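# Turn the toggle switch beside the display to Off

## Task

Put the toggle switch that sits beside the display into its Off position, without changing the state of the second switch.

## Robot and tools

Robot: two arms on a table. left_arm carries a five-finger left hand, right_arm a five-finger right hand (mirror images). Base positions in the scene frame: left_arm (+0.022, +0.301, +0.035) m, right_arm (+0.040, -0.278, +0.009) m, both turned very slightly about z. A camera stand stands behind the arms.

Scene frame: origin at table-top height, halfway between the nominal bases; +x out over the table, +z up, +y toward left_arm. Arm names do not match image sides. Reported hand positions (metres) and quaternions (wxyz) are in this frame and may be off by a few centimetres.

Hand point: a point fixed to the palm, about 0.05 m in front of it and 0.15 m out from the wrist face. Its +z runs along the straight fingers, +y out of the palm, +x across the palm away from the thumb on the right hand (toward the thumb on the left hand). Straight fingers extend 0.06-0.07 m past the point along +z, 0.06 m behind it along -y. A wrist bracket on the little-finger side can strike things.

Row layout (28 numbers, each -1 to 1), always for both arms: left dx, dy, dz, rx, ry, rz, then left thumb_turn, thumb_bend, index, middle, ring, little, force_limit, speed; then the same 14 for the right arm. Pose numbers are offsets from that arm's current Hand target, along the Hand target's own axes; 1.0 = 0.6 m or 180 degrees; rx, ry, rz form a single rotation vector. All six zeros re-requests the current Hand target. Hand motor numbers are targets: -1 open/straight, +1 closed (thumb_turn +1 puts the thumb opposite the fingers). force_limit maps -1..+1 to roughly 0..10 N at the fingertip (15 N for the two thumb motors). speed rises from near zero at -1 to full at +0.48 and above. There is no 'no change' value: to keep a hand as is, resend its last executed eight numbers (or, if none yet, its hand_measured plus hand_force_limit and hand_speed).

Tools:
- execute_actions(actions, cameras): actions is a list of actions; each action is up to 15 rows, one per 1/30 s step, the last row held to fill 15. Every row in an action is an offset from the Hand target at that action's start; successive actions add up. Images come back only for an empty list or when cameras names them (["all"], names, or []).
- move(target, speed, blend, blocking, cameras): target is one 28-number row or a list of up to 15 rows; every row is an offset from the same starting Hand targets, not chained. speed is path top speed in m/s (0.002 to 4.3, default 0.25; rotation up to twice that in rad/s), one value or one per target. blend in metres rounds corners between listed targets (0 = stop at each). All paths finish together and are capped at 10 s. Paths do not avoid obstacles or the other arm; faster moves lag, stray and hit harder; aiming further past a contact pushes harder. Route around an arm's own base rather than close past it. blocking=false returns after about 0.5 s while the move continues.
- wait(seconds 0-10, cameras): the scene runs holding last commands.
- stop(cameras): brakes a running move.
- zoom_image(camera, region [x0,y0,x1,y1] in pixels, at most 504x504): closer look at the newest image from cam_head_left, cam_head_right, cam_high, cam_low, cam_left_wrist or cam_right_wrist.
- show_instructions(): shows reference pages.
- finished_scene(scene): ends the scene; irreversible. The switch must stay Off without the robot.

Results: end_effector_position/quat per arm, Hand target (last commanded pose after clipping, base for the next offsets), joint positions, velocities ("within noise" when still), torques (joints 3 and 4 wrap at ±28 N m), hand_measured, hand_stopped_by (moving, target, force, stalled, fault), hand_load_n (positive = finger pushed open), motor temperatures, and for move a "move:" line: done, off_target, moving, held or fault, plus limits (paced = pose clipped, held = steps withheld). done means within 10 mm and 2 degrees; neither done nor off_target tells you about contact.

Behaviour: the controller limits each commanded orientation to 40 degrees from the measured one. Hands often rest 1-3 cm (sometimes 5 cm) short, usually low, from friction and weight; this does not indicate contact. Resend the shortfall as an offset if needed. An arm blocked by something keeps pushing until commanded back past its hand point. Wrist near the first joint axis can make the whole arm swing.

Avoid: hitting the display, switches or table hard, very hard pushes, overloading fingers, the two arms touching or one hand gripping the other, knocking anything off the table. Pushing against an unreachable pose or holding the arm stretched heats motors; at 100 °C an arm drops for 30-60 s. Joint ranges (rad): waist ±2.880, shoulder 0 to 3.142, elbow 0 to 3.019, wrist pitch -1.693 to 1.571, wrist yaw ±1.571, wrist roll ±2.094. Cameras: four fixed 504x504 views and two fisheye wrist views of 672x504.

Each tool is called as name(argument=value, ...), one argument or row to a line, values as JSON.

Reference images:

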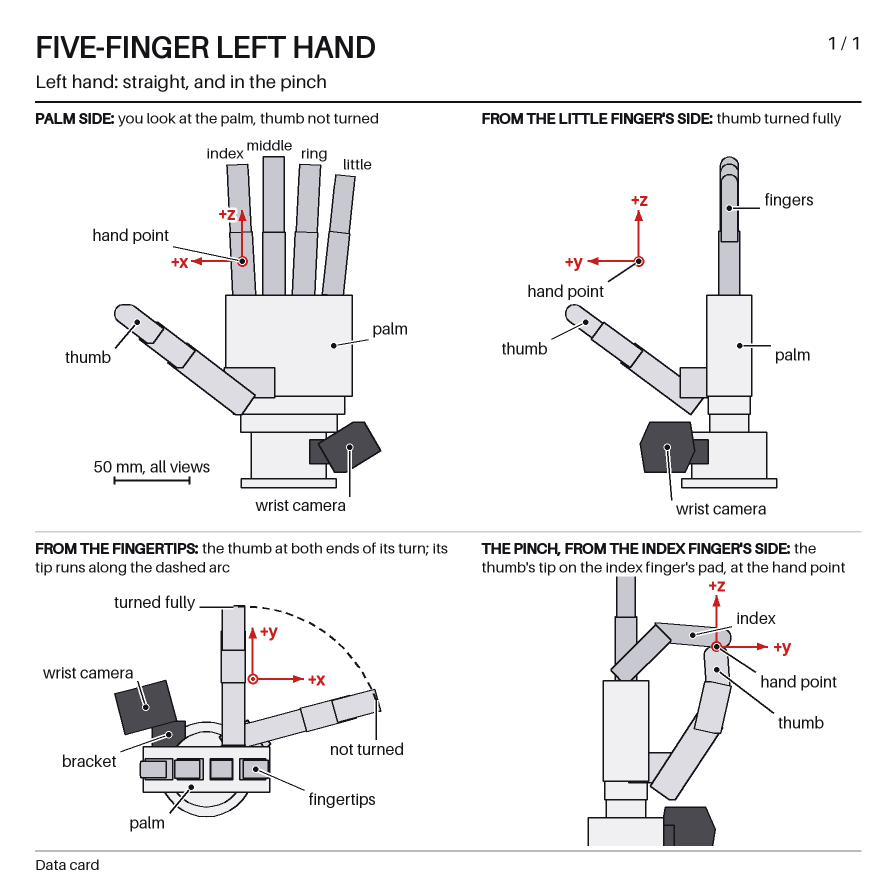

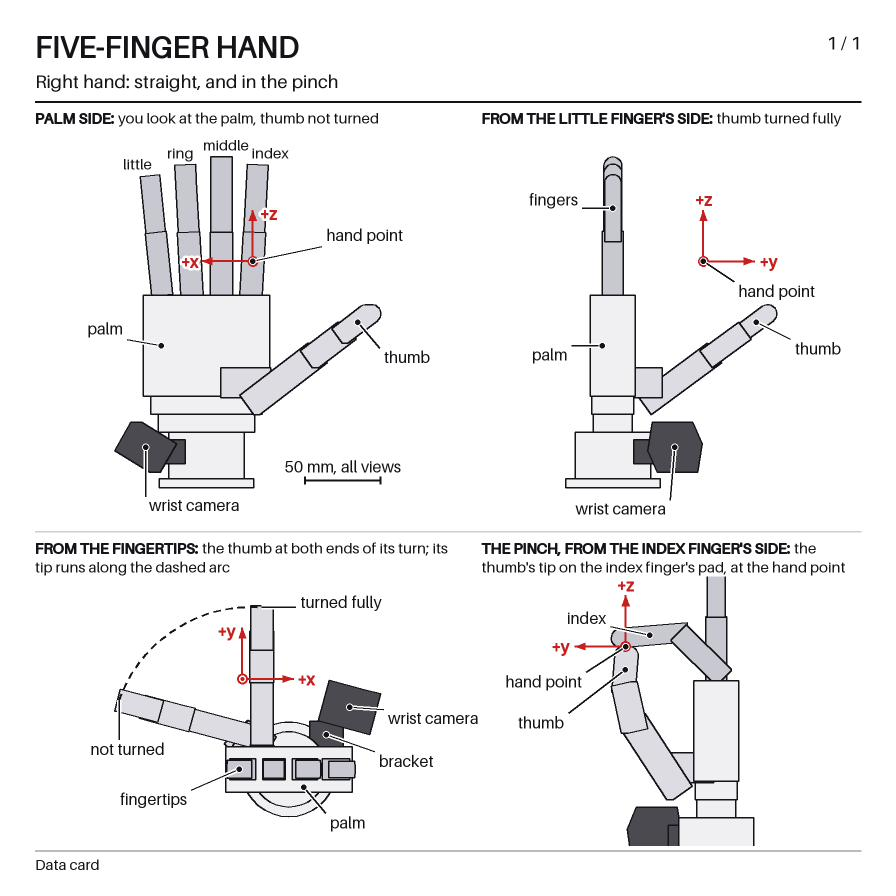

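## Session

execute_actions(
  actions=[],
)

Scene clock: 0.00 s.
left_arm: end_effector_position=(+0.1242, +0.3195, +0.1990) hand_measured=(-1.000, -1.000, -1.000, -1.000, -1.000, -1.000) hand_load_n=(+0.0, +0.0, +0.0, +0.0, +0.0, +0.0) hand_stopped_by=(target, target, target, target, target, target) hand_force_limit=0.00 hand_speed=-0.80 end_effector_quat_wxyz=(-0.137, +0.706, -0.688, +0.092) | right_arm: end_effector_position=(+0.2967, -0.2042, +0.2151) hand_measured=(-1.000, -1.000, -1.000, -1.000, -1.000, -1.000) hand_load_n=(+0.0, -0.5, +0.0, +0.0, +0.0, +0.0) hand_stopped_by=(target, target, target, target, target, target) hand_force_limit=0.00 hand_speed=-0.80 end_effector_quat_wxyz=(+0.010, -0.429, +0.903, -0.008)
Joint positions: left_arm=[0.385 0.436 0.665 -1.473 0.056 0.341] | right_arm=[0.089 1.061 1.011 -1.497 0.007 0.733]
Joint velocities: within noise
Joint torques (N m): no reading
Motor temperatures (°C): left_arm=[21 21 22 21 19 19] | right_arm=[21 24 24 20 21 21]
Heat: left arm: hottest elbow 22 °C; right arm: hottest shoulder 24 °C.
Hand target: left_arm +0.1277, +0.3209, +0.2067; -0.146, +0.705, -0.687, +0.097 | right_arm +0.3025, -0.2039, +0.2218; +0.018, -0.429, +0.903, -0.011

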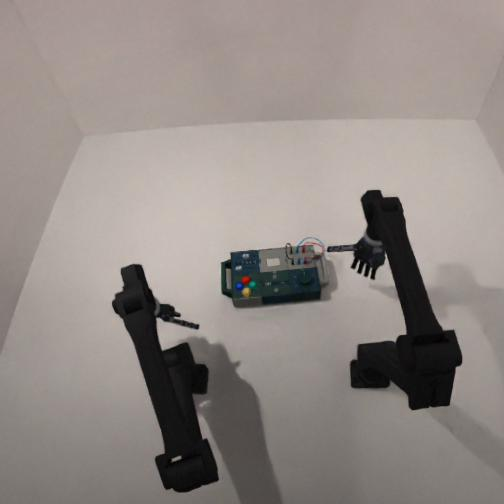

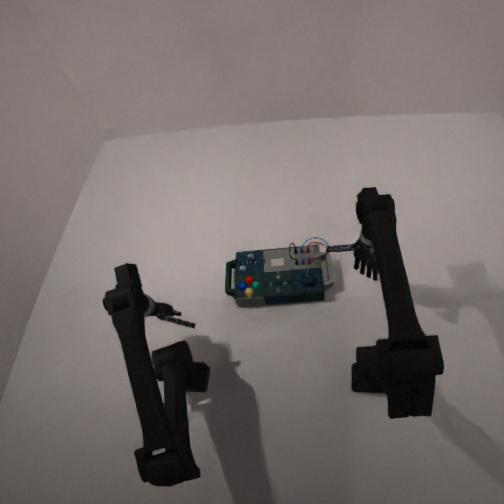

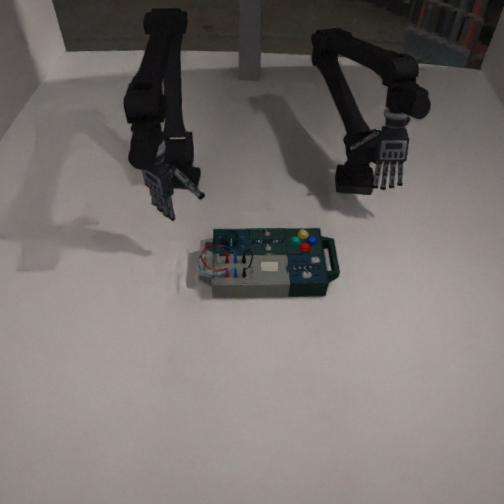

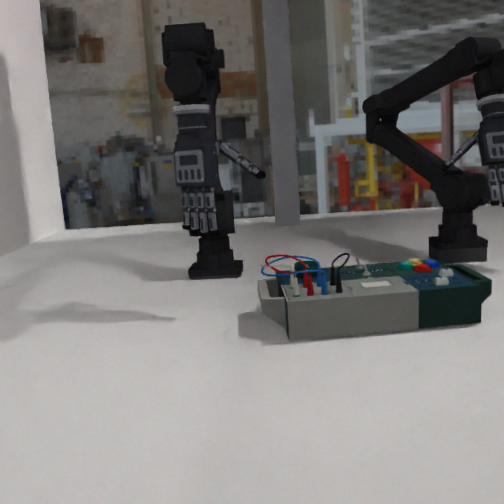

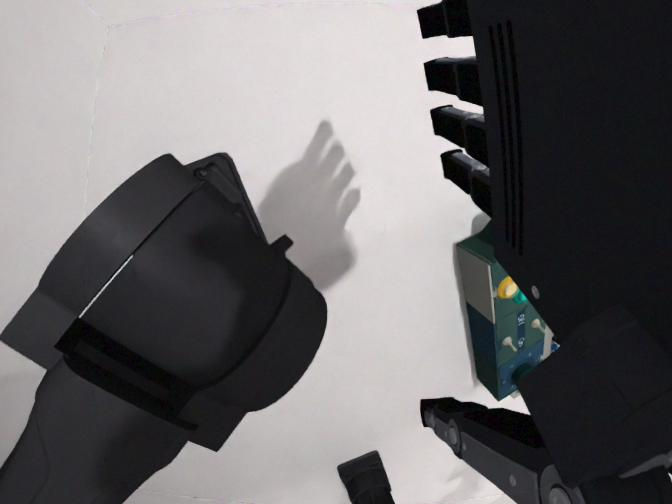

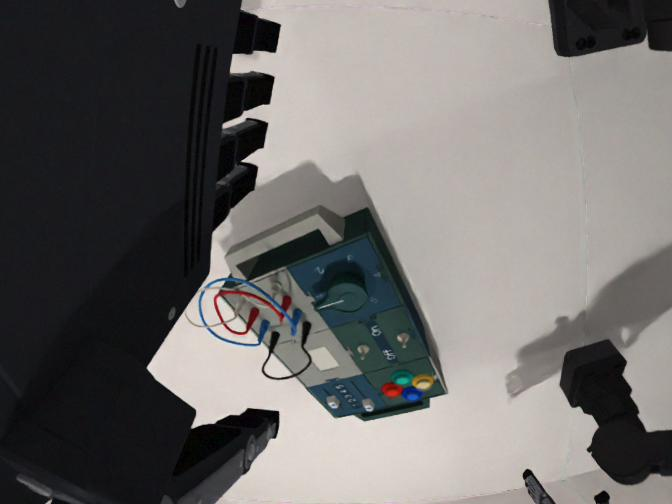

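zoom_image(
  camera="cam_right_wrist",
  region=[200, 190, 460, 430],
)

zoom_image(
  camera="cam_high",
  region=[180, 210, 350, 310],
)

zoom_image(
  camera="cam_head_left",
  region=[210, 230, 340, 320],
)

zoom_image(
  camera="cam_low",
  region=[250, 240, 500, 350],
)

Scaled by 1.938 from the camera's 672x504 image, which has a finer 960x720 frame.

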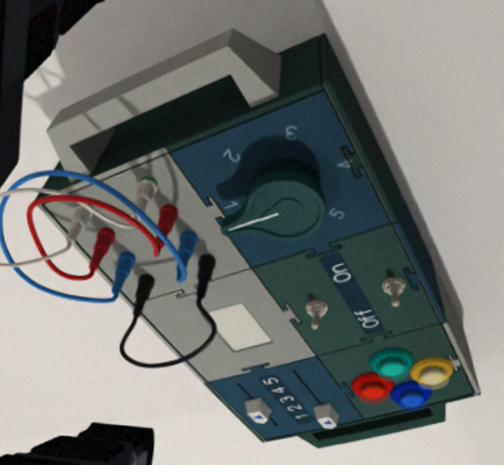

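Scaled by 2.965 from the camera's 504x504 image, which has a finer 720x720 frame.

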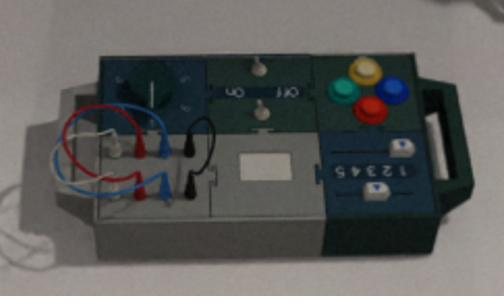

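Scaled by 3.877 from the camera's 504x504 image, which has a finer 720x720 frame.

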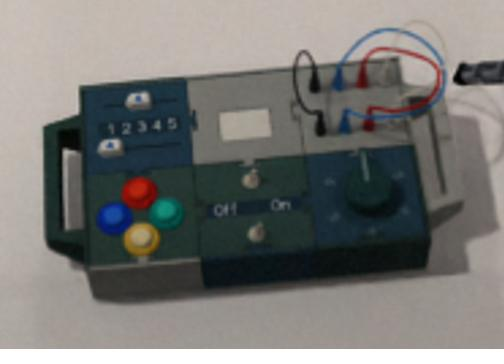

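Scaled by 2.016 from the camera's 504x504 image, which has a finer 720x720 frame.

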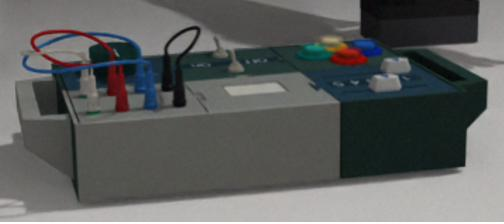

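zoom_image(
  camera="cam_right_wrist",
  region=[320, 300, 440, 390],
)

zoom_image(
  camera="cam_low",
  region=[330, 250, 410, 310],
)

Scaled by 4.200 from the camera's 672x504 image, which has a finer 960x720 frame.

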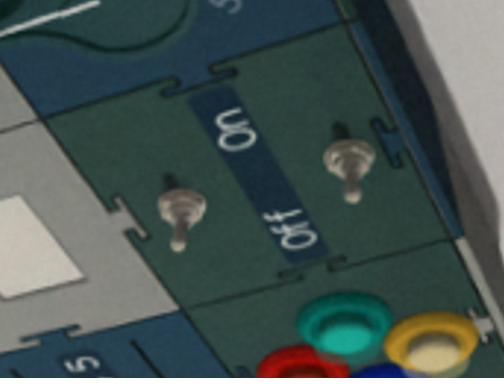

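Scaled by 6.300 from the camera's 504x504 image, which has a finer 720x720 frame.

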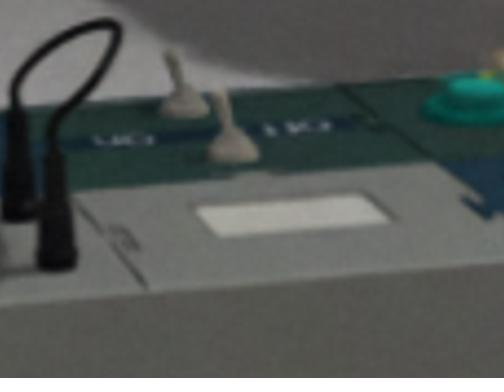

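move(
  target=[0,0,0,0,0,0,-1,-1,-1,-1,-1,-1,0,-0.8,-0.246,0.183,-0.031,0,0,0,-1,-1,-1,1,1,1,0,0],
  cameras=["all"],
)

Scene clock: 81.07 s.
left_arm: end_effector_position=(+0.1242, +0.3195, +0.1990) hand_measured=(-1.000, -1.000, -1.000, -1.000, -1.000, -1.000) hand_load_n=(-0.5, +0.0, +0.0, +0.0, +0.0, +0.0) hand_stopped_by=(target, target, target, target, target, target) hand_force_limit=0.00 hand_speed=-0.80 end_effector_quat_wxyz=(-0.137, +0.706, -0.688, +0.092) | right_arm: end_effector_position=(+0.3038, -0.0301, +0.2287) hand_measured=(-1.000, -1.000, -1.000, +1.000, +1.000, +1.000) hand_load_n=(+0.5, +0.0, +0.0, +0.0, +0.0, +0.0) hand_stopped_by=(target, target, target, target, target, target) hand_force_limit=0.00 hand_speed=0.00 end_effector_quat_wxyz=(+0.011, -0.427, +0.904, -0.011)
Joint positions: left_arm=[0.385 0.436 0.665 -1.473 0.056 0.341] | right_arm=[0.625 1.228 1.174 -1.497 0.024 1.273]
Joint torques (N m): left_arm=[0.03 1.32 9.61 0.65 -0.02 0.08] | right_arm=[-0.62 -4.42 9.48 -0.36 0.15 0.16]
Motor temperatures (°C): left_arm=[21 21 26 21 19 19] | right_arm=[21 25 30 20 21 21]
Heat: left arm: hottest elbow 26 °C; right arm: hottest elbow 30 °C.
Hand target: left_arm +0.1277, +0.3209, +0.2067; -0.146, +0.705, -0.687, +0.097 | right_arm +0.3100, -0.0200, +0.2399; +0.018, -0.429, +0.903, -0.011
Off the commanded pose: left_arm 0.009 m, 1 deg | right_arm 0.016 m, 1 deg.
move: off_target (right_arm)
camera_calibration:
cam_right_wrist: T_world_to_cam=[[-0.924482, 0.376145, -0.0620314, 0.311101], [0.288868, 0.797359, 0.529882, -0.187107], [0.248774, 0.471947, -0.8458, 0.246585], [0, 0, 0, 1]] pos_world=[0.280312, -0.0842033, 0.327004]

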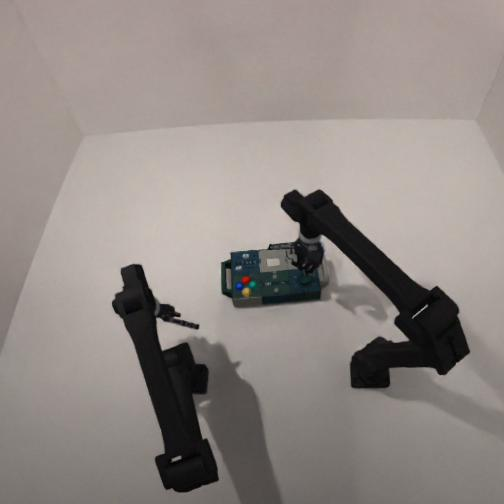

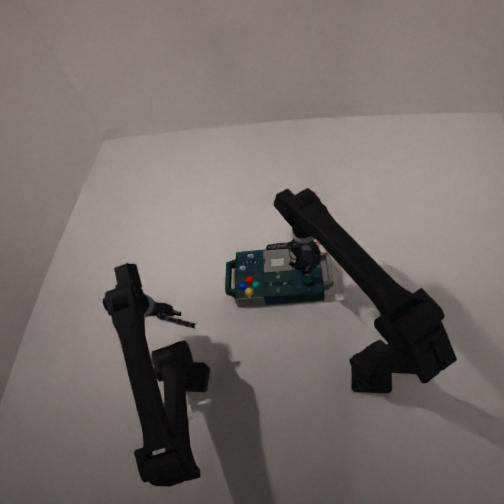

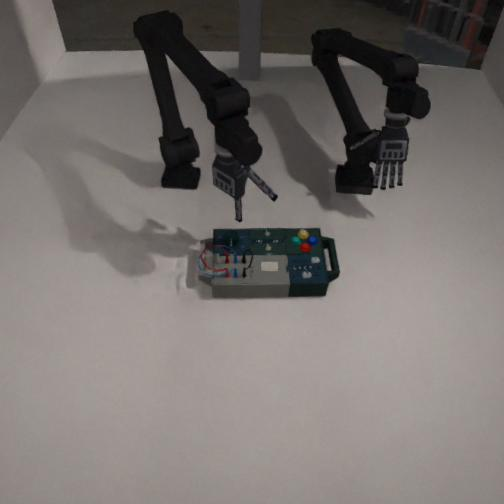

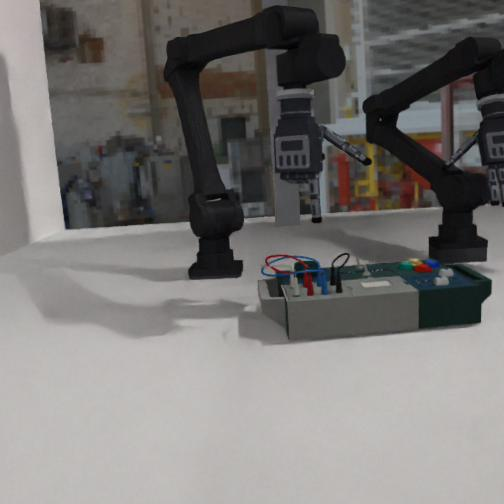

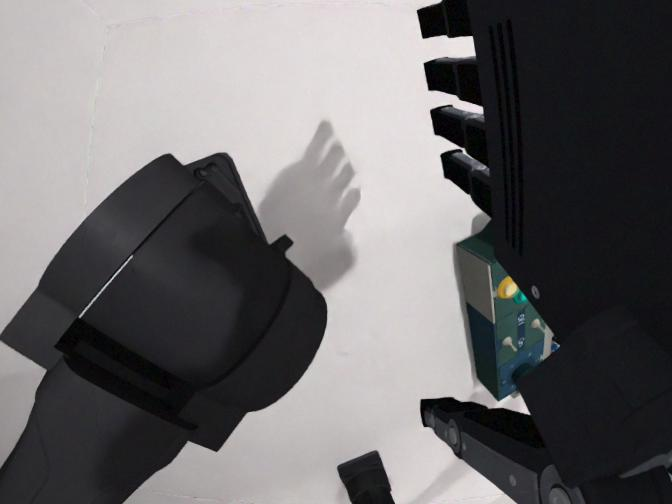

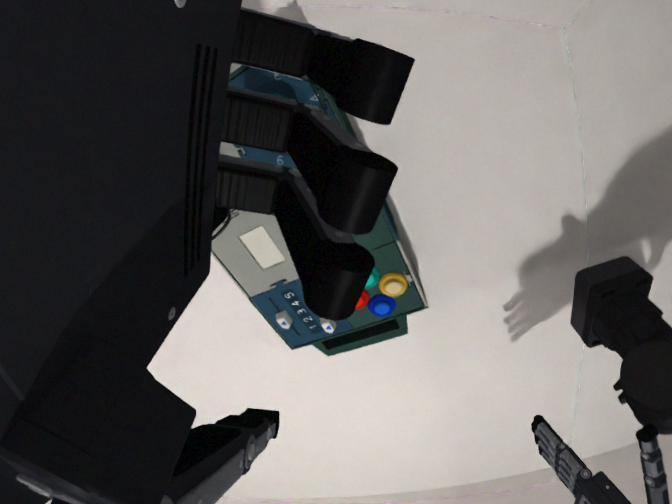

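zoom_image(
  camera="cam_low",
  region=[280, 190, 420, 310],
)

zoom_image(
  camera="cam_high",
  region=[200, 180, 320, 290],
)

zoom_image(
  camera="cam_head_left",
  region=[220, 220, 340, 310],
)

zoom_image(
  camera="cam_right_wrist",
  region=[200, 160, 440, 360],
)

Scaled by 3.600 from the camera's 504x504 image, which has a finer 720x720 frame.

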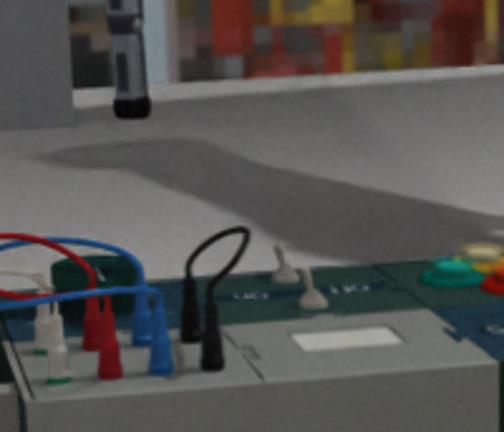

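Scaled by 4.200 from the camera's 504x504 image, which has a finer 720x720 frame.

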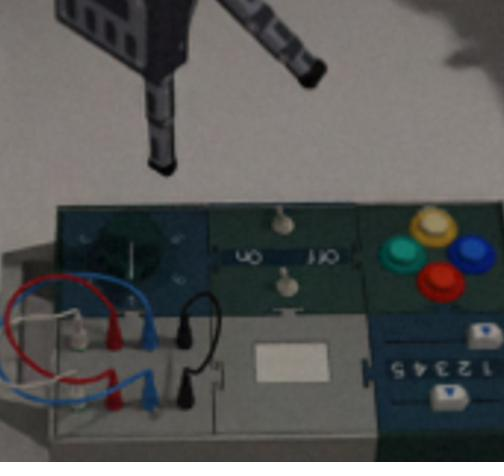

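Scaled by 4.200 from the camera's 504x504 image, which has a finer 720x720 frame.

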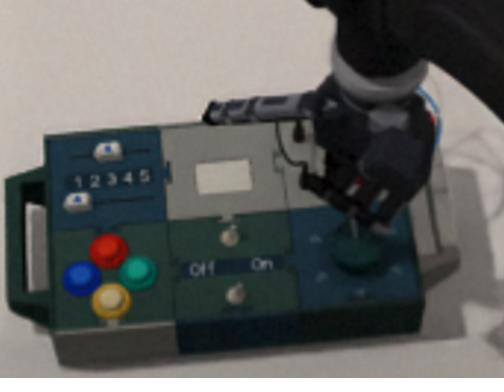

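Scaled by 2.100 from the camera's 672x504 image, which has a finer 960x720 frame.

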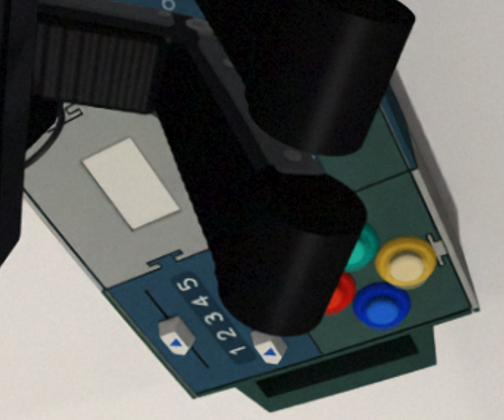

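zoom_image(
  camera="cam_high",
  region=[250, 225, 290, 260],
)

zoom_image(
  camera="cam_low",
  region=[345, 250, 385, 285],
)

Scaled by 12.600 from the camera's 504x504 image, which has a finer 720x720 frame.

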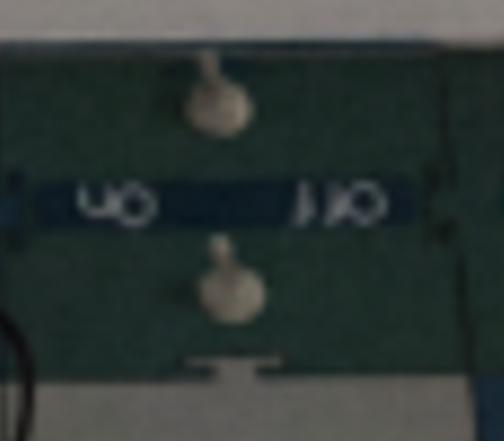

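Scaled by 12.600 from the camera's 504x504 image, which has a finer 720x720 frame.

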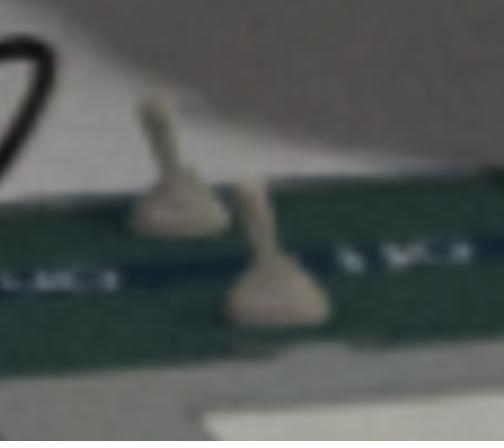

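move(
  target=[0,0,0,0,0,0,-1,-1,-1,-1,-1,-1,0,-0.8,-0.065,0.0317,0.0838,0,0,0,-1,-1,-1,1,1,1,0,0],
  cameras=["cam_low","cam_high"],
  speed=0.15,
)

zoom_image(
  camera="cam_low",
  region=[310, 210, 390, 290],
)

zoom_image(
  camera="cam_high",
  region=[230, 200, 300, 270],
)

Scene clock: 145.00 s.
left_arm: end_effector_position=(+0.1242, +0.3195, +0.1990) hand_measured=(-1.000, -1.000, -1.000, -1.000, -1.000, -1.000) hand_load_n=(+0.0, +0.0, +0.0, +0.0, +0.0, +0.0) hand_stopped_by=(target, target, target, target, target, target) hand_force_limit=0.00 hand_speed=-0.80 end_effector_quat_wxyz=(-0.137, +0.706, -0.688, +0.092) | right_arm: end_effector_position=(+0.3200, +0.0141, +0.1923) hand_measured=(-1.000, -1.000, -1.000, +1.000, +1.000, +1.000) hand_load_n=(+0.0, +0.0, +0.0, +0.0, +0.0, +0.0) hand_stopped_by=(target, target, target, target, target, target) hand_force_limit=0.00 hand_speed=0.00 end_effector_quat_wxyz=(+0.015, -0.427, +0.904, -0.011)
Joint positions: left_arm=[0.385 0.436 0.665 -1.473 0.056 0.341] | right_arm=[0.699 1.337 1.174 -1.383 0.027 1.345]
Joint torques (N m): left_arm=[-0.15 1.38 9.65 0.62 -0.02 0.08] | right_arm=[-0.15 -5.89 6.94 0.49 0.1 0.19]
Motor temperatures (°C): left_arm=[21 21 27 21 19 19] | right_arm=[21 25 35 20 21 21]
Heat: left arm: hottest elbow 27 °C; right arm: hottest elbow 35 °C.
Hand target: left_arm +0.1277, +0.3209, +0.2067; -0.146, +0.705, -0.687, +0.097 | right_arm +0.3220, +0.0220, +0.1900; +0.018, -0.429, +0.903, -0.011
Off the commanded pose: left_arm 0.009 m, 1 deg | right_arm 0.009 m, 0 deg.
move: done
Images, in order (width x height): cam_high 504x504, cam_low 504x504.

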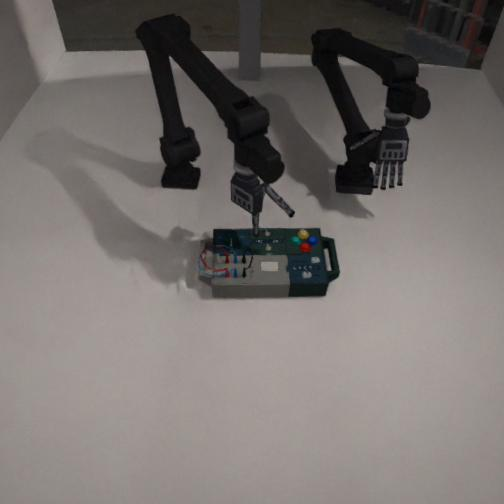

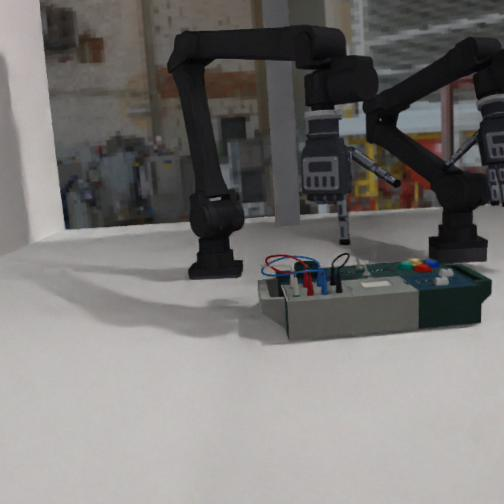

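Scaled by 6.300 from the camera's 504x504 image, which has a finer 720x720 frame.

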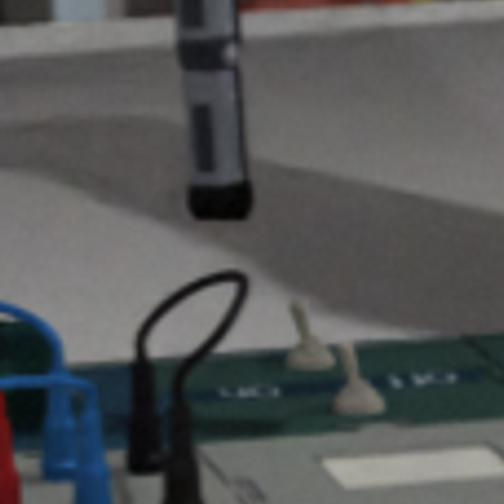

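Scaled by 7.200 from the camera's 504x504 image, which has a finer 720x720 frame.

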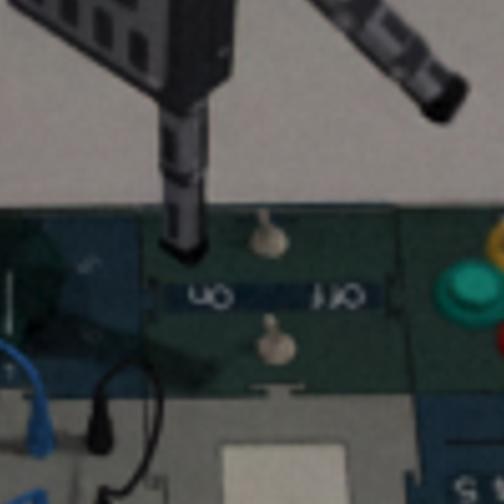

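move(
  target=[0,0,0,0,0,0,-1,-1,-1,-1,-1,-1,0,-0.8,0.0068,0.0088,0.0663,0,0,0,-1,-1,-1,1,1,1,0,0],
  cameras=["cam_low","cam_high"],
  speed=0.1,
)

zoom_image(
  camera="cam_low",
  region=[330, 240, 380, 290],
)

zoom_image(
  camera="cam_high",
  region=[235, 215, 285, 265],
)

Scene clock: 167.53 s.
left_arm: end_effector_position=(+0.1242, +0.3195, +0.1990) hand_measured=(-1.000, -1.000, -1.000, -1.000, -1.000, -1.000) hand_load_n=(+0.0, +0.0, +0.0, +0.0, +0.0, +0.0) hand_stopped_by=(target, target, target, target, target, target) hand_force_limit=0.00 hand_speed=-0.80 end_effector_quat_wxyz=(-0.137, +0.706, -0.688, +0.092) | right_arm: end_effector_position=(+0.3188, +0.0163, +0.1572) hand_measured=(-1.000, -1.000, -1.000, +1.000, +1.000, +1.000) hand_load_n=(+0.0, +0.0, +0.0, +0.0, +0.0, +0.0) hand_stopped_by=(target, target, target, target, target, target) hand_force_limit=0.00 hand_speed=0.00 end_effector_quat_wxyz=(+0.021, -0.426, +0.904, -0.009)
Joint positions: left_arm=[0.385 0.436 0.665 -1.473 0.056 0.341] | right_arm=[0.706 1.348 1.09 -1.275 0.028 1.354]
Joint torques (N m): left_arm=[-0.09 1.32 9.66 0.59 -0.03 0.09] | right_arm=[-0.32 -5.77 6.28 0.58 0.11 0.2]
Heat: left arm: hottest elbow 28 °C; right arm: hottest elbow 34 °C.
Hand target: left_arm +0.1277, +0.3209, +0.2067; -0.146, +0.705, -0.687, +0.097 | right_arm +0.3172, +0.0221, +0.1500; +0.018, -0.429, +0.903, -0.011
Off the commanded pose: left_arm 0.009 m, 1 deg | right_arm 0.009 m, 0 deg.
move: done
Images, in order (width x height): cam_high 504x504, cam_low 504x504.

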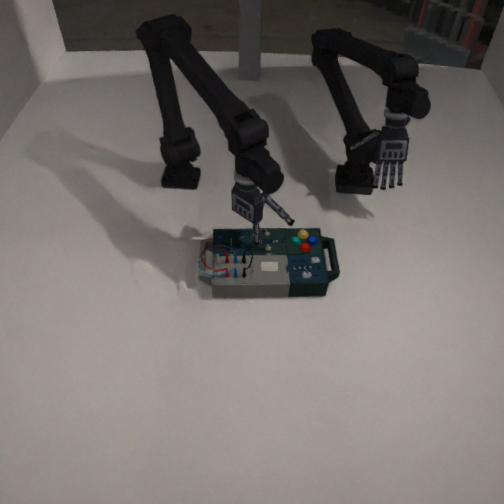

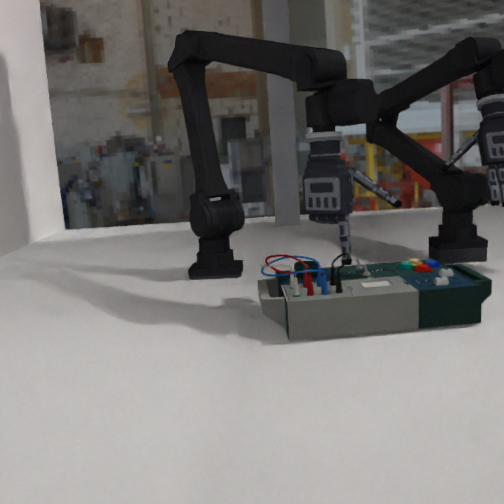

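Scaled by 10.080 from the camera's 504x504 image, which has a finer 720x720 frame.

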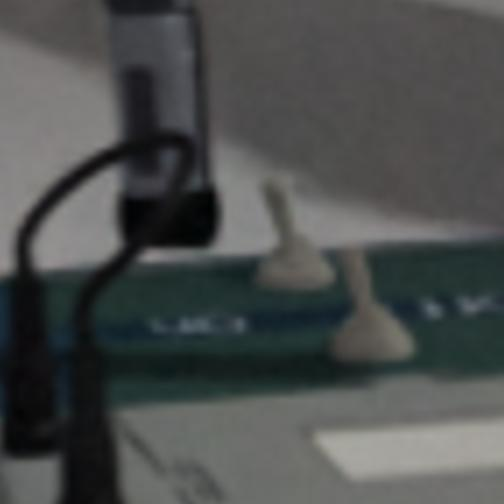

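Scaled by 10.080 from the camera's 504x504 image, which has a finer 720x720 frame.

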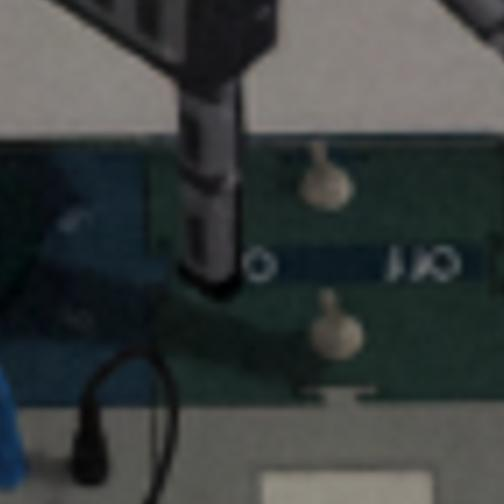

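move(
  target=[0,0,0,0,0,0,-1,-1,-1,-1,-1,-1,0,-0.8,-0.0067,0.013,0.0198,0,0,0,-1,-1,-1,1,1,1,0,0],
  cameras=["cam_low","cam_high"],
  speed=0.1,
)

zoom_image(
  camera="cam_low",
  region=[330, 240, 380, 290],
)

zoom_image(
  camera="cam_high",
  region=[235, 215, 285, 265],
)

Scene clock: 176.50 s.
left_arm: end_effector_position=(+0.1242, +0.3195, +0.1990) hand_measured=(-1.000, -1.000, -1.000, -1.000, -1.000, -1.000) hand_load_n=(+0.0, +0.0, +0.0, +0.0, +0.0, +0.0) hand_stopped_by=(target, target, target, target, target, target) hand_force_limit=0.00 hand_speed=-0.80 end_effector_quat_wxyz=(-0.137, +0.706, -0.688, +0.092) | right_arm: end_effector_position=(+0.3159, +0.0245, +0.1457) hand_measured=(-1.000, -1.000, -1.000, +1.000, +1.000, +1.000) hand_load_n=(+0.0, +0.0, +0.0, +0.5, +0.0, +0.0) hand_stopped_by=(target, target, target, target, target, target) hand_force_limit=0.00 hand_speed=0.00 end_effector_quat_wxyz=(+0.022, -0.427, +0.904, -0.009)
Joint positions: left_arm=[0.385 0.436 0.665 -1.473 0.056 0.341] | right_arm=[0.728 1.364 1.074 -1.243 0.028 1.375]
Joint torques (N m): left_arm=[-0.03 1.32 9.63 0.62 -0.04 0.08] | right_arm=[-0.15 -5.89 6.02 0.62 0.11 0.11]
Heat: left arm: hottest elbow 28 °C; right arm: hottest elbow 33 °C.
Hand target: left_arm +0.1277, +0.3209, +0.2067; -0.146, +0.705, -0.687, +0.097 | right_arm +0.3141, +0.0300, +0.1380; +0.018, -0.429, +0.903, -0.011
Off the commanded pose: left_arm 0.009 m, 1 deg | right_arm 0.010 m, 1 deg.
move: done
Images, in order (width x height): cam_high 504x504, cam_low 504x504.

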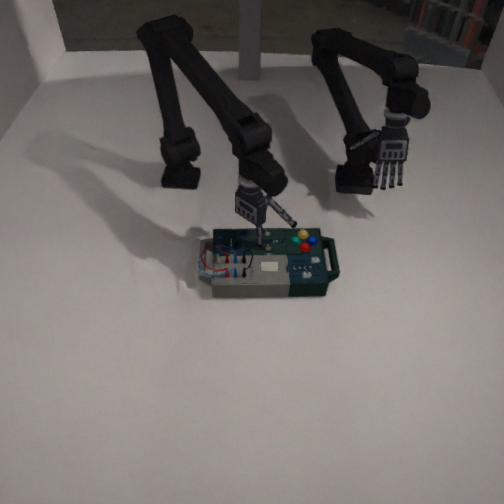

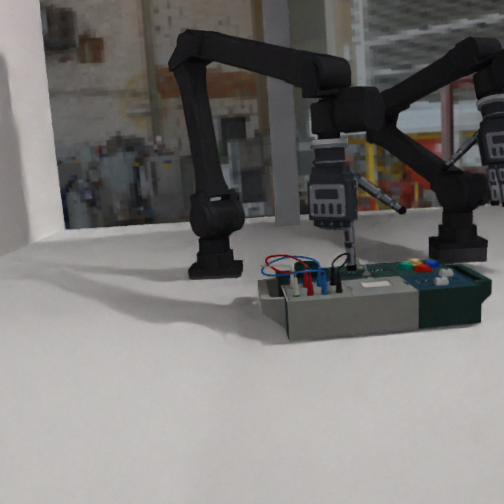

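Scaled by 10.080 from the camera's 504x504 image, which has a finer 720x720 frame.

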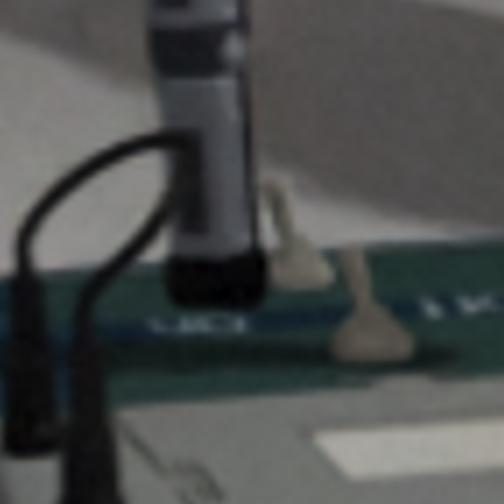

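Scaled by 10.080 from the camera's 504x504 image, which has a finer 720x720 frame.

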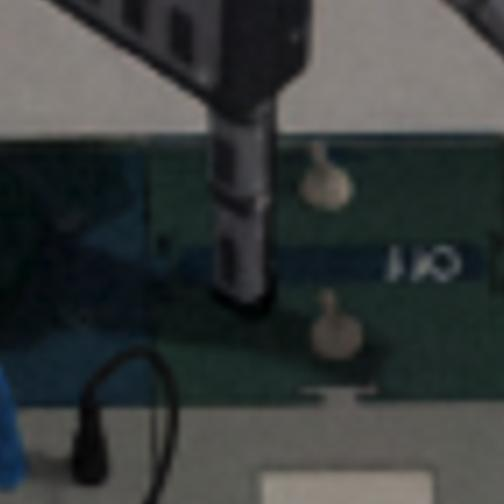

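move(
  target=[0,0,0,0,0,0,-1,-1,-1,-1,-1,-1,0,-0.8,-0.0284,0.0232,0,0,0,0,-1,-1,-1,1,1,1,0,0],
  cameras=["cam_low","cam_high"],
  speed=0.05,
)

zoom_image(
  camera="cam_low",
  region=[330, 240, 380, 290],
)

zoom_image(
  camera="cam_high",
  region=[235, 215, 285, 265],
)

Scene clock: 189.17 s.
left_arm: end_effector_position=(+0.1242, +0.3195, +0.1990) hand_measured=(-1.000, -1.000, -1.000, -1.000, -1.000, -1.000) hand_load_n=(+0.0, -0.5, +0.0, +0.0, +0.0, +0.0) hand_stopped_by=(target, target, target, target, target, target) hand_force_limit=0.00 hand_speed=-0.80 end_effector_quat_wxyz=(-0.137, +0.706, -0.688, +0.092) | right_arm: end_effector_position=(+0.3091, +0.0345, +0.1367) hand_measured=(-1.000, -1.000, -1.000, +1.000, +1.000, +1.000) hand_load_n=(+0.0, -0.5, +0.0, +0.5, +0.0, +0.0) hand_stopped_by=(target, target, target, target, target, target) hand_force_limit=0.00 hand_speed=0.00 end_effector_quat_wxyz=(+0.013, -0.423, +0.906, -0.015)
Joint positions: left_arm=[0.385 0.436 0.665 -1.473 0.056 0.341] | right_arm=[0.763 1.387 1.075 -1.242 0.036 1.42]
Joint torques (N m): left_arm=[-0.21 1.32 9.63 0.64 -0.02 0.08] | right_arm=[0.09 -5.19 8.58 0.49 -0.17 0.12]
Heat: left arm: hottest elbow 28 °C; right arm: hottest elbow 32 °C.
Hand target: left_arm +0.1277, +0.3209, +0.2067; -0.146, +0.705, -0.687, +0.097 | right_arm +0.3141, +0.0521, +0.1378; +0.018, -0.429, +0.903, -0.011
Off the commanded pose: left_arm 0.009 m, 1 deg | right_arm 0.018 m, 1 deg.
move: off_target (right_arm)
Images, in order (width x height): cam_high 504x504, cam_low 504x504.

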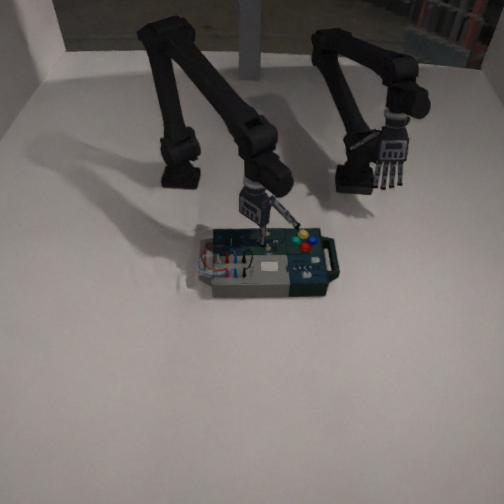

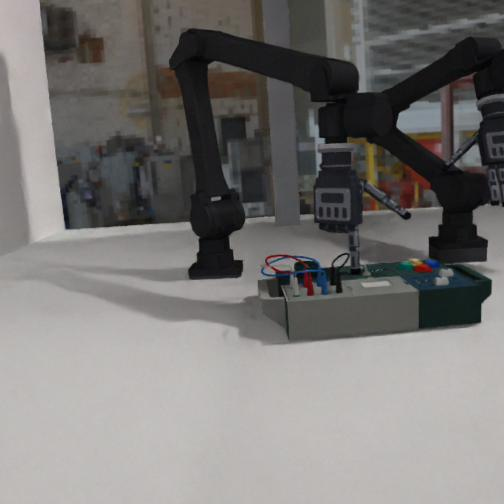

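Scaled by 10.080 from the camera's 504x504 image, which has a finer 720x720 frame.

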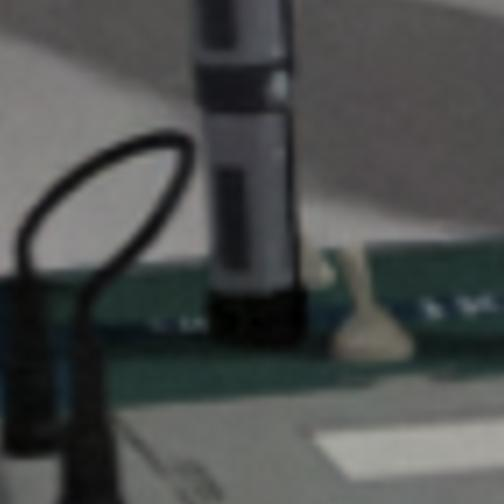

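Scaled by 10.080 from the camera's 504x504 image, which has a finer 720x720 frame.

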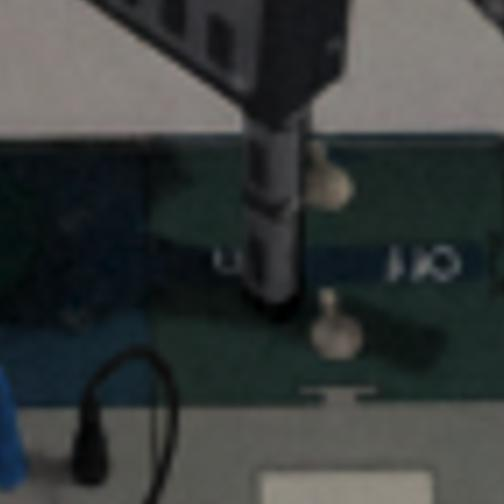

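move(
  target=[0,0,0,0,0,0,-1,-1,-1,-1,-1,-1,0,-0.8,0.0035,-0.0168,-0.0195,0,0,0,-1,-1,-1,1,1,1,0,0],
  cameras=["cam_low","cam_high"],
  speed=0.05,
)

zoom_image(
  camera="cam_low",
  region=[330, 240, 380, 290],
)

zoom_image(
  camera="cam_high",
  region=[235, 215, 285, 265],
)

Scene clock: 199.70 s.
left_arm: end_effector_position=(+0.1242, +0.3195, +0.1990) hand_measured=(-1.000, -1.000, -1.000, -1.000, -1.000, -1.000) hand_load_n=(+0.0, +0.0, +0.0, +0.0, +0.0, +0.0) hand_stopped_by=(target, target, target, target, target, target) hand_force_limit=0.00 hand_speed=-0.80 end_effector_quat_wxyz=(-0.137, +0.706, -0.688, +0.092) | right_arm: end_effector_position=(+0.3104, +0.0363, +0.1406) hand_measured=(-1.000, -1.000, -1.000, +1.000, +1.000, +1.000) hand_load_n=(+0.0, +0.0, +0.0, +0.5, +0.0, +0.0) hand_stopped_by=(target, target, target, target, target, target) hand_force_limit=0.00 hand_speed=0.00 end_effector_quat_wxyz=(+0.013, -0.425, +0.905, -0.014)
Joint positions: left_arm=[0.385 0.436 0.665 -1.473 0.056 0.341] | right_arm=[0.763 1.39 1.088 -1.252 0.034 1.414]
Joint torques (N m): left_arm=[-0.03 1.44 9.65 0.61 -0.03 0.08] | right_arm=[-1.03 -6.53 9.21 -0.36 -0.11 -0.08]
Heat: left arm: hottest elbow 28 °C; right arm: hottest elbow 32 °C.
Hand target: left_arm +0.1277, +0.3209, +0.2067; -0.146, +0.705, -0.687, +0.097 | right_arm +0.3201, +0.0441, +0.1500; +0.019, -0.429, +0.903, -0.011
Off the commanded pose: left_arm 0.009 m, 1 deg | right_arm 0.016 m, 1 deg.
move: off_target (right_arm)
Images, in order (width x height): cam_high 504x504, cam_low 504x504.

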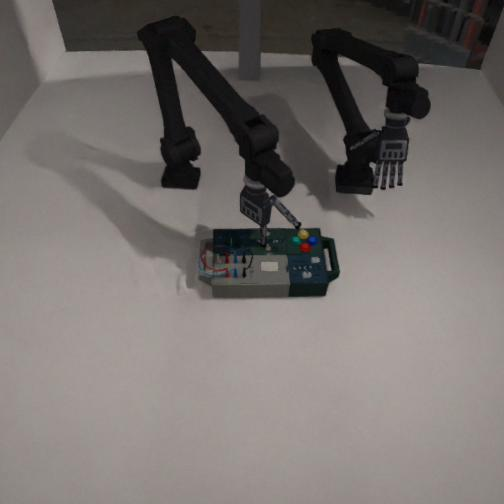

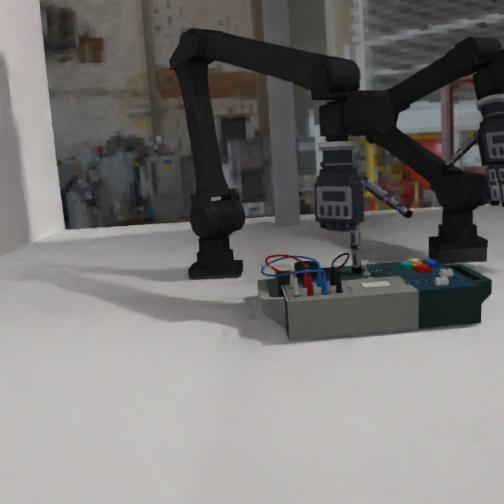

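Scaled by 10.080 from the camera's 504x504 image, which has a finer 720x720 frame.

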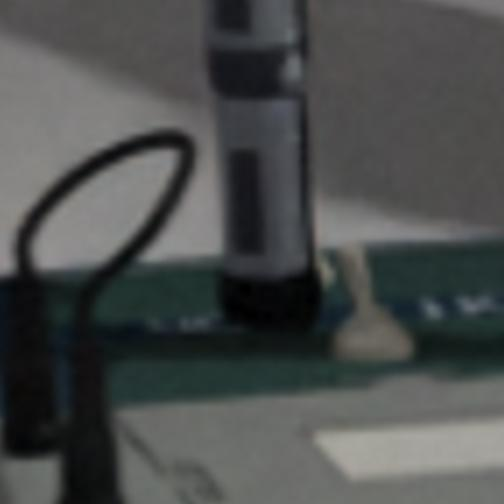

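Scaled by 10.080 from the camera's 504x504 image, which has a finer 720x720 frame.

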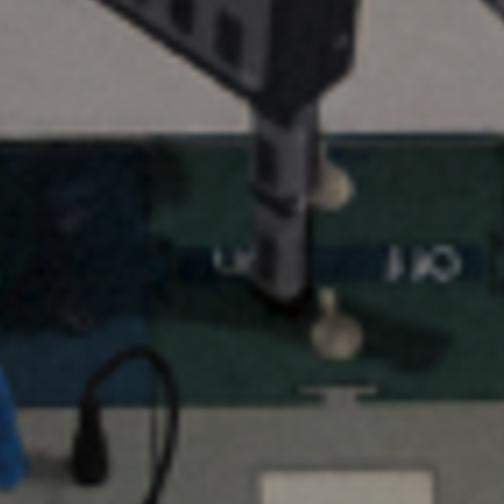

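move(
  target=[0,0,0,0,0,0,-1,-1,-1,-1,-1,-1,0,-0.8,-0.0297,0.0112,-0.0063,0,0,0,-1,-1,-1,1,1,1,0,0],
  cameras=["cam_low","cam_high"],
  speed=0.05,
)

zoom_image(
  camera="cam_low",
  region=[330, 240, 380, 290],
)

zoom_image(
  camera="cam_high",
  region=[235, 215, 285, 265],
)

Scene clock: 213.60 s.
left_arm: end_effector_position=(+0.1242, +0.3195, +0.1990) hand_measured=(-1.000, -1.000, -1.000, -1.000, -1.000, -1.000) hand_load_n=(+0.0, -0.5, +0.0, +0.0, +0.0, +0.0) hand_stopped_by=(target, target, target, target, target, target) hand_force_limit=0.00 hand_speed=-0.80 end_effector_quat_wxyz=(-0.137, +0.706, -0.688, +0.092) | right_arm: end_effector_position=(+0.3163, +0.0420, +0.1413) hand_measured=(-1.000, -1.000, -1.000, +1.000, +1.000, +1.000) hand_load_n=(+0.0, +0.0, +0.0, +0.0, +0.5, +0.0) hand_stopped_by=(target, target, target, target, target, target) hand_force_limit=0.00 hand_speed=0.00 end_effector_quat_wxyz=(+0.002, -0.425, +0.905, -0.017)
Joint positions: left_arm=[0.385 0.436 0.665 -1.473 0.056 0.341] | right_arm=[0.764 1.425 1.127 -1.277 0.034 1.416]
Joint torques (N m): left_arm=[-0.15 1.32 9.66 0.61 -0.03 0.09] | right_arm=[0.32 -6.53 9.81 0.02 -0.12 0.16]
Heat: left arm: hottest elbow 28 °C; right arm: hottest elbow 32 °C.
Hand target: left_arm +0.1277, +0.3209, +0.2067; -0.146, +0.705, -0.687, +0.097 | right_arm +0.3259, +0.0621, +0.1538; +0.018, -0.429, +0.903, -0.011
Off the commanded pose: left_arm 0.009 m, 1 deg | right_arm 0.026 m, 2 deg.
move: off_target (right_arm)
Images, in order (width x height): cam_high 504x504, cam_low 504x504.

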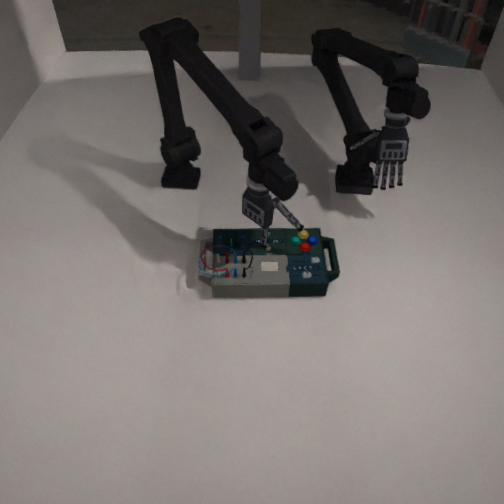

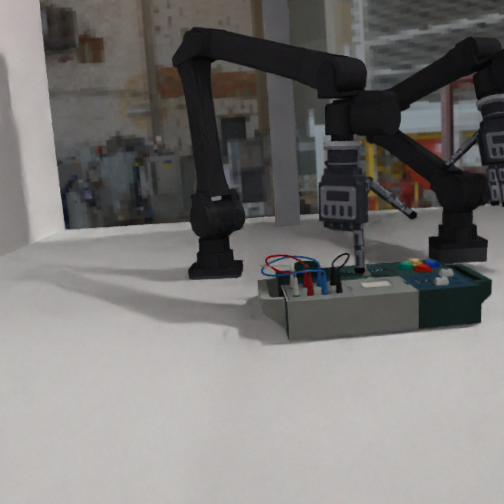

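Scaled by 10.080 from the camera's 504x504 image, which has a finer 720x720 frame.

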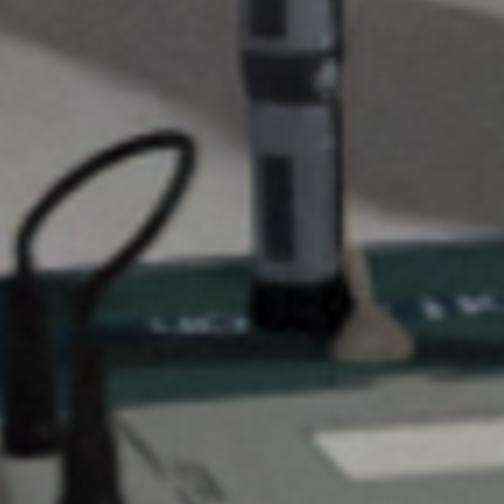

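Scaled by 10.080 from the camera's 504x504 image, which has a finer 720x720 frame.

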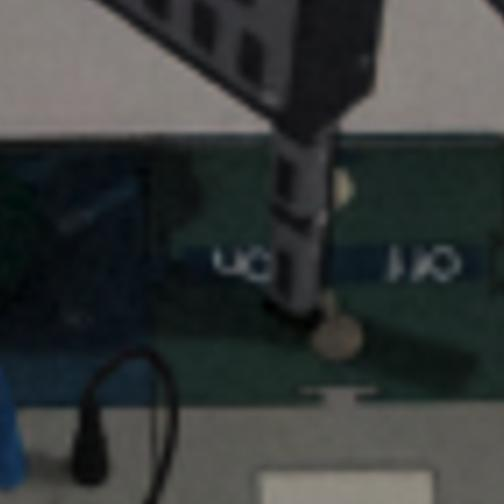

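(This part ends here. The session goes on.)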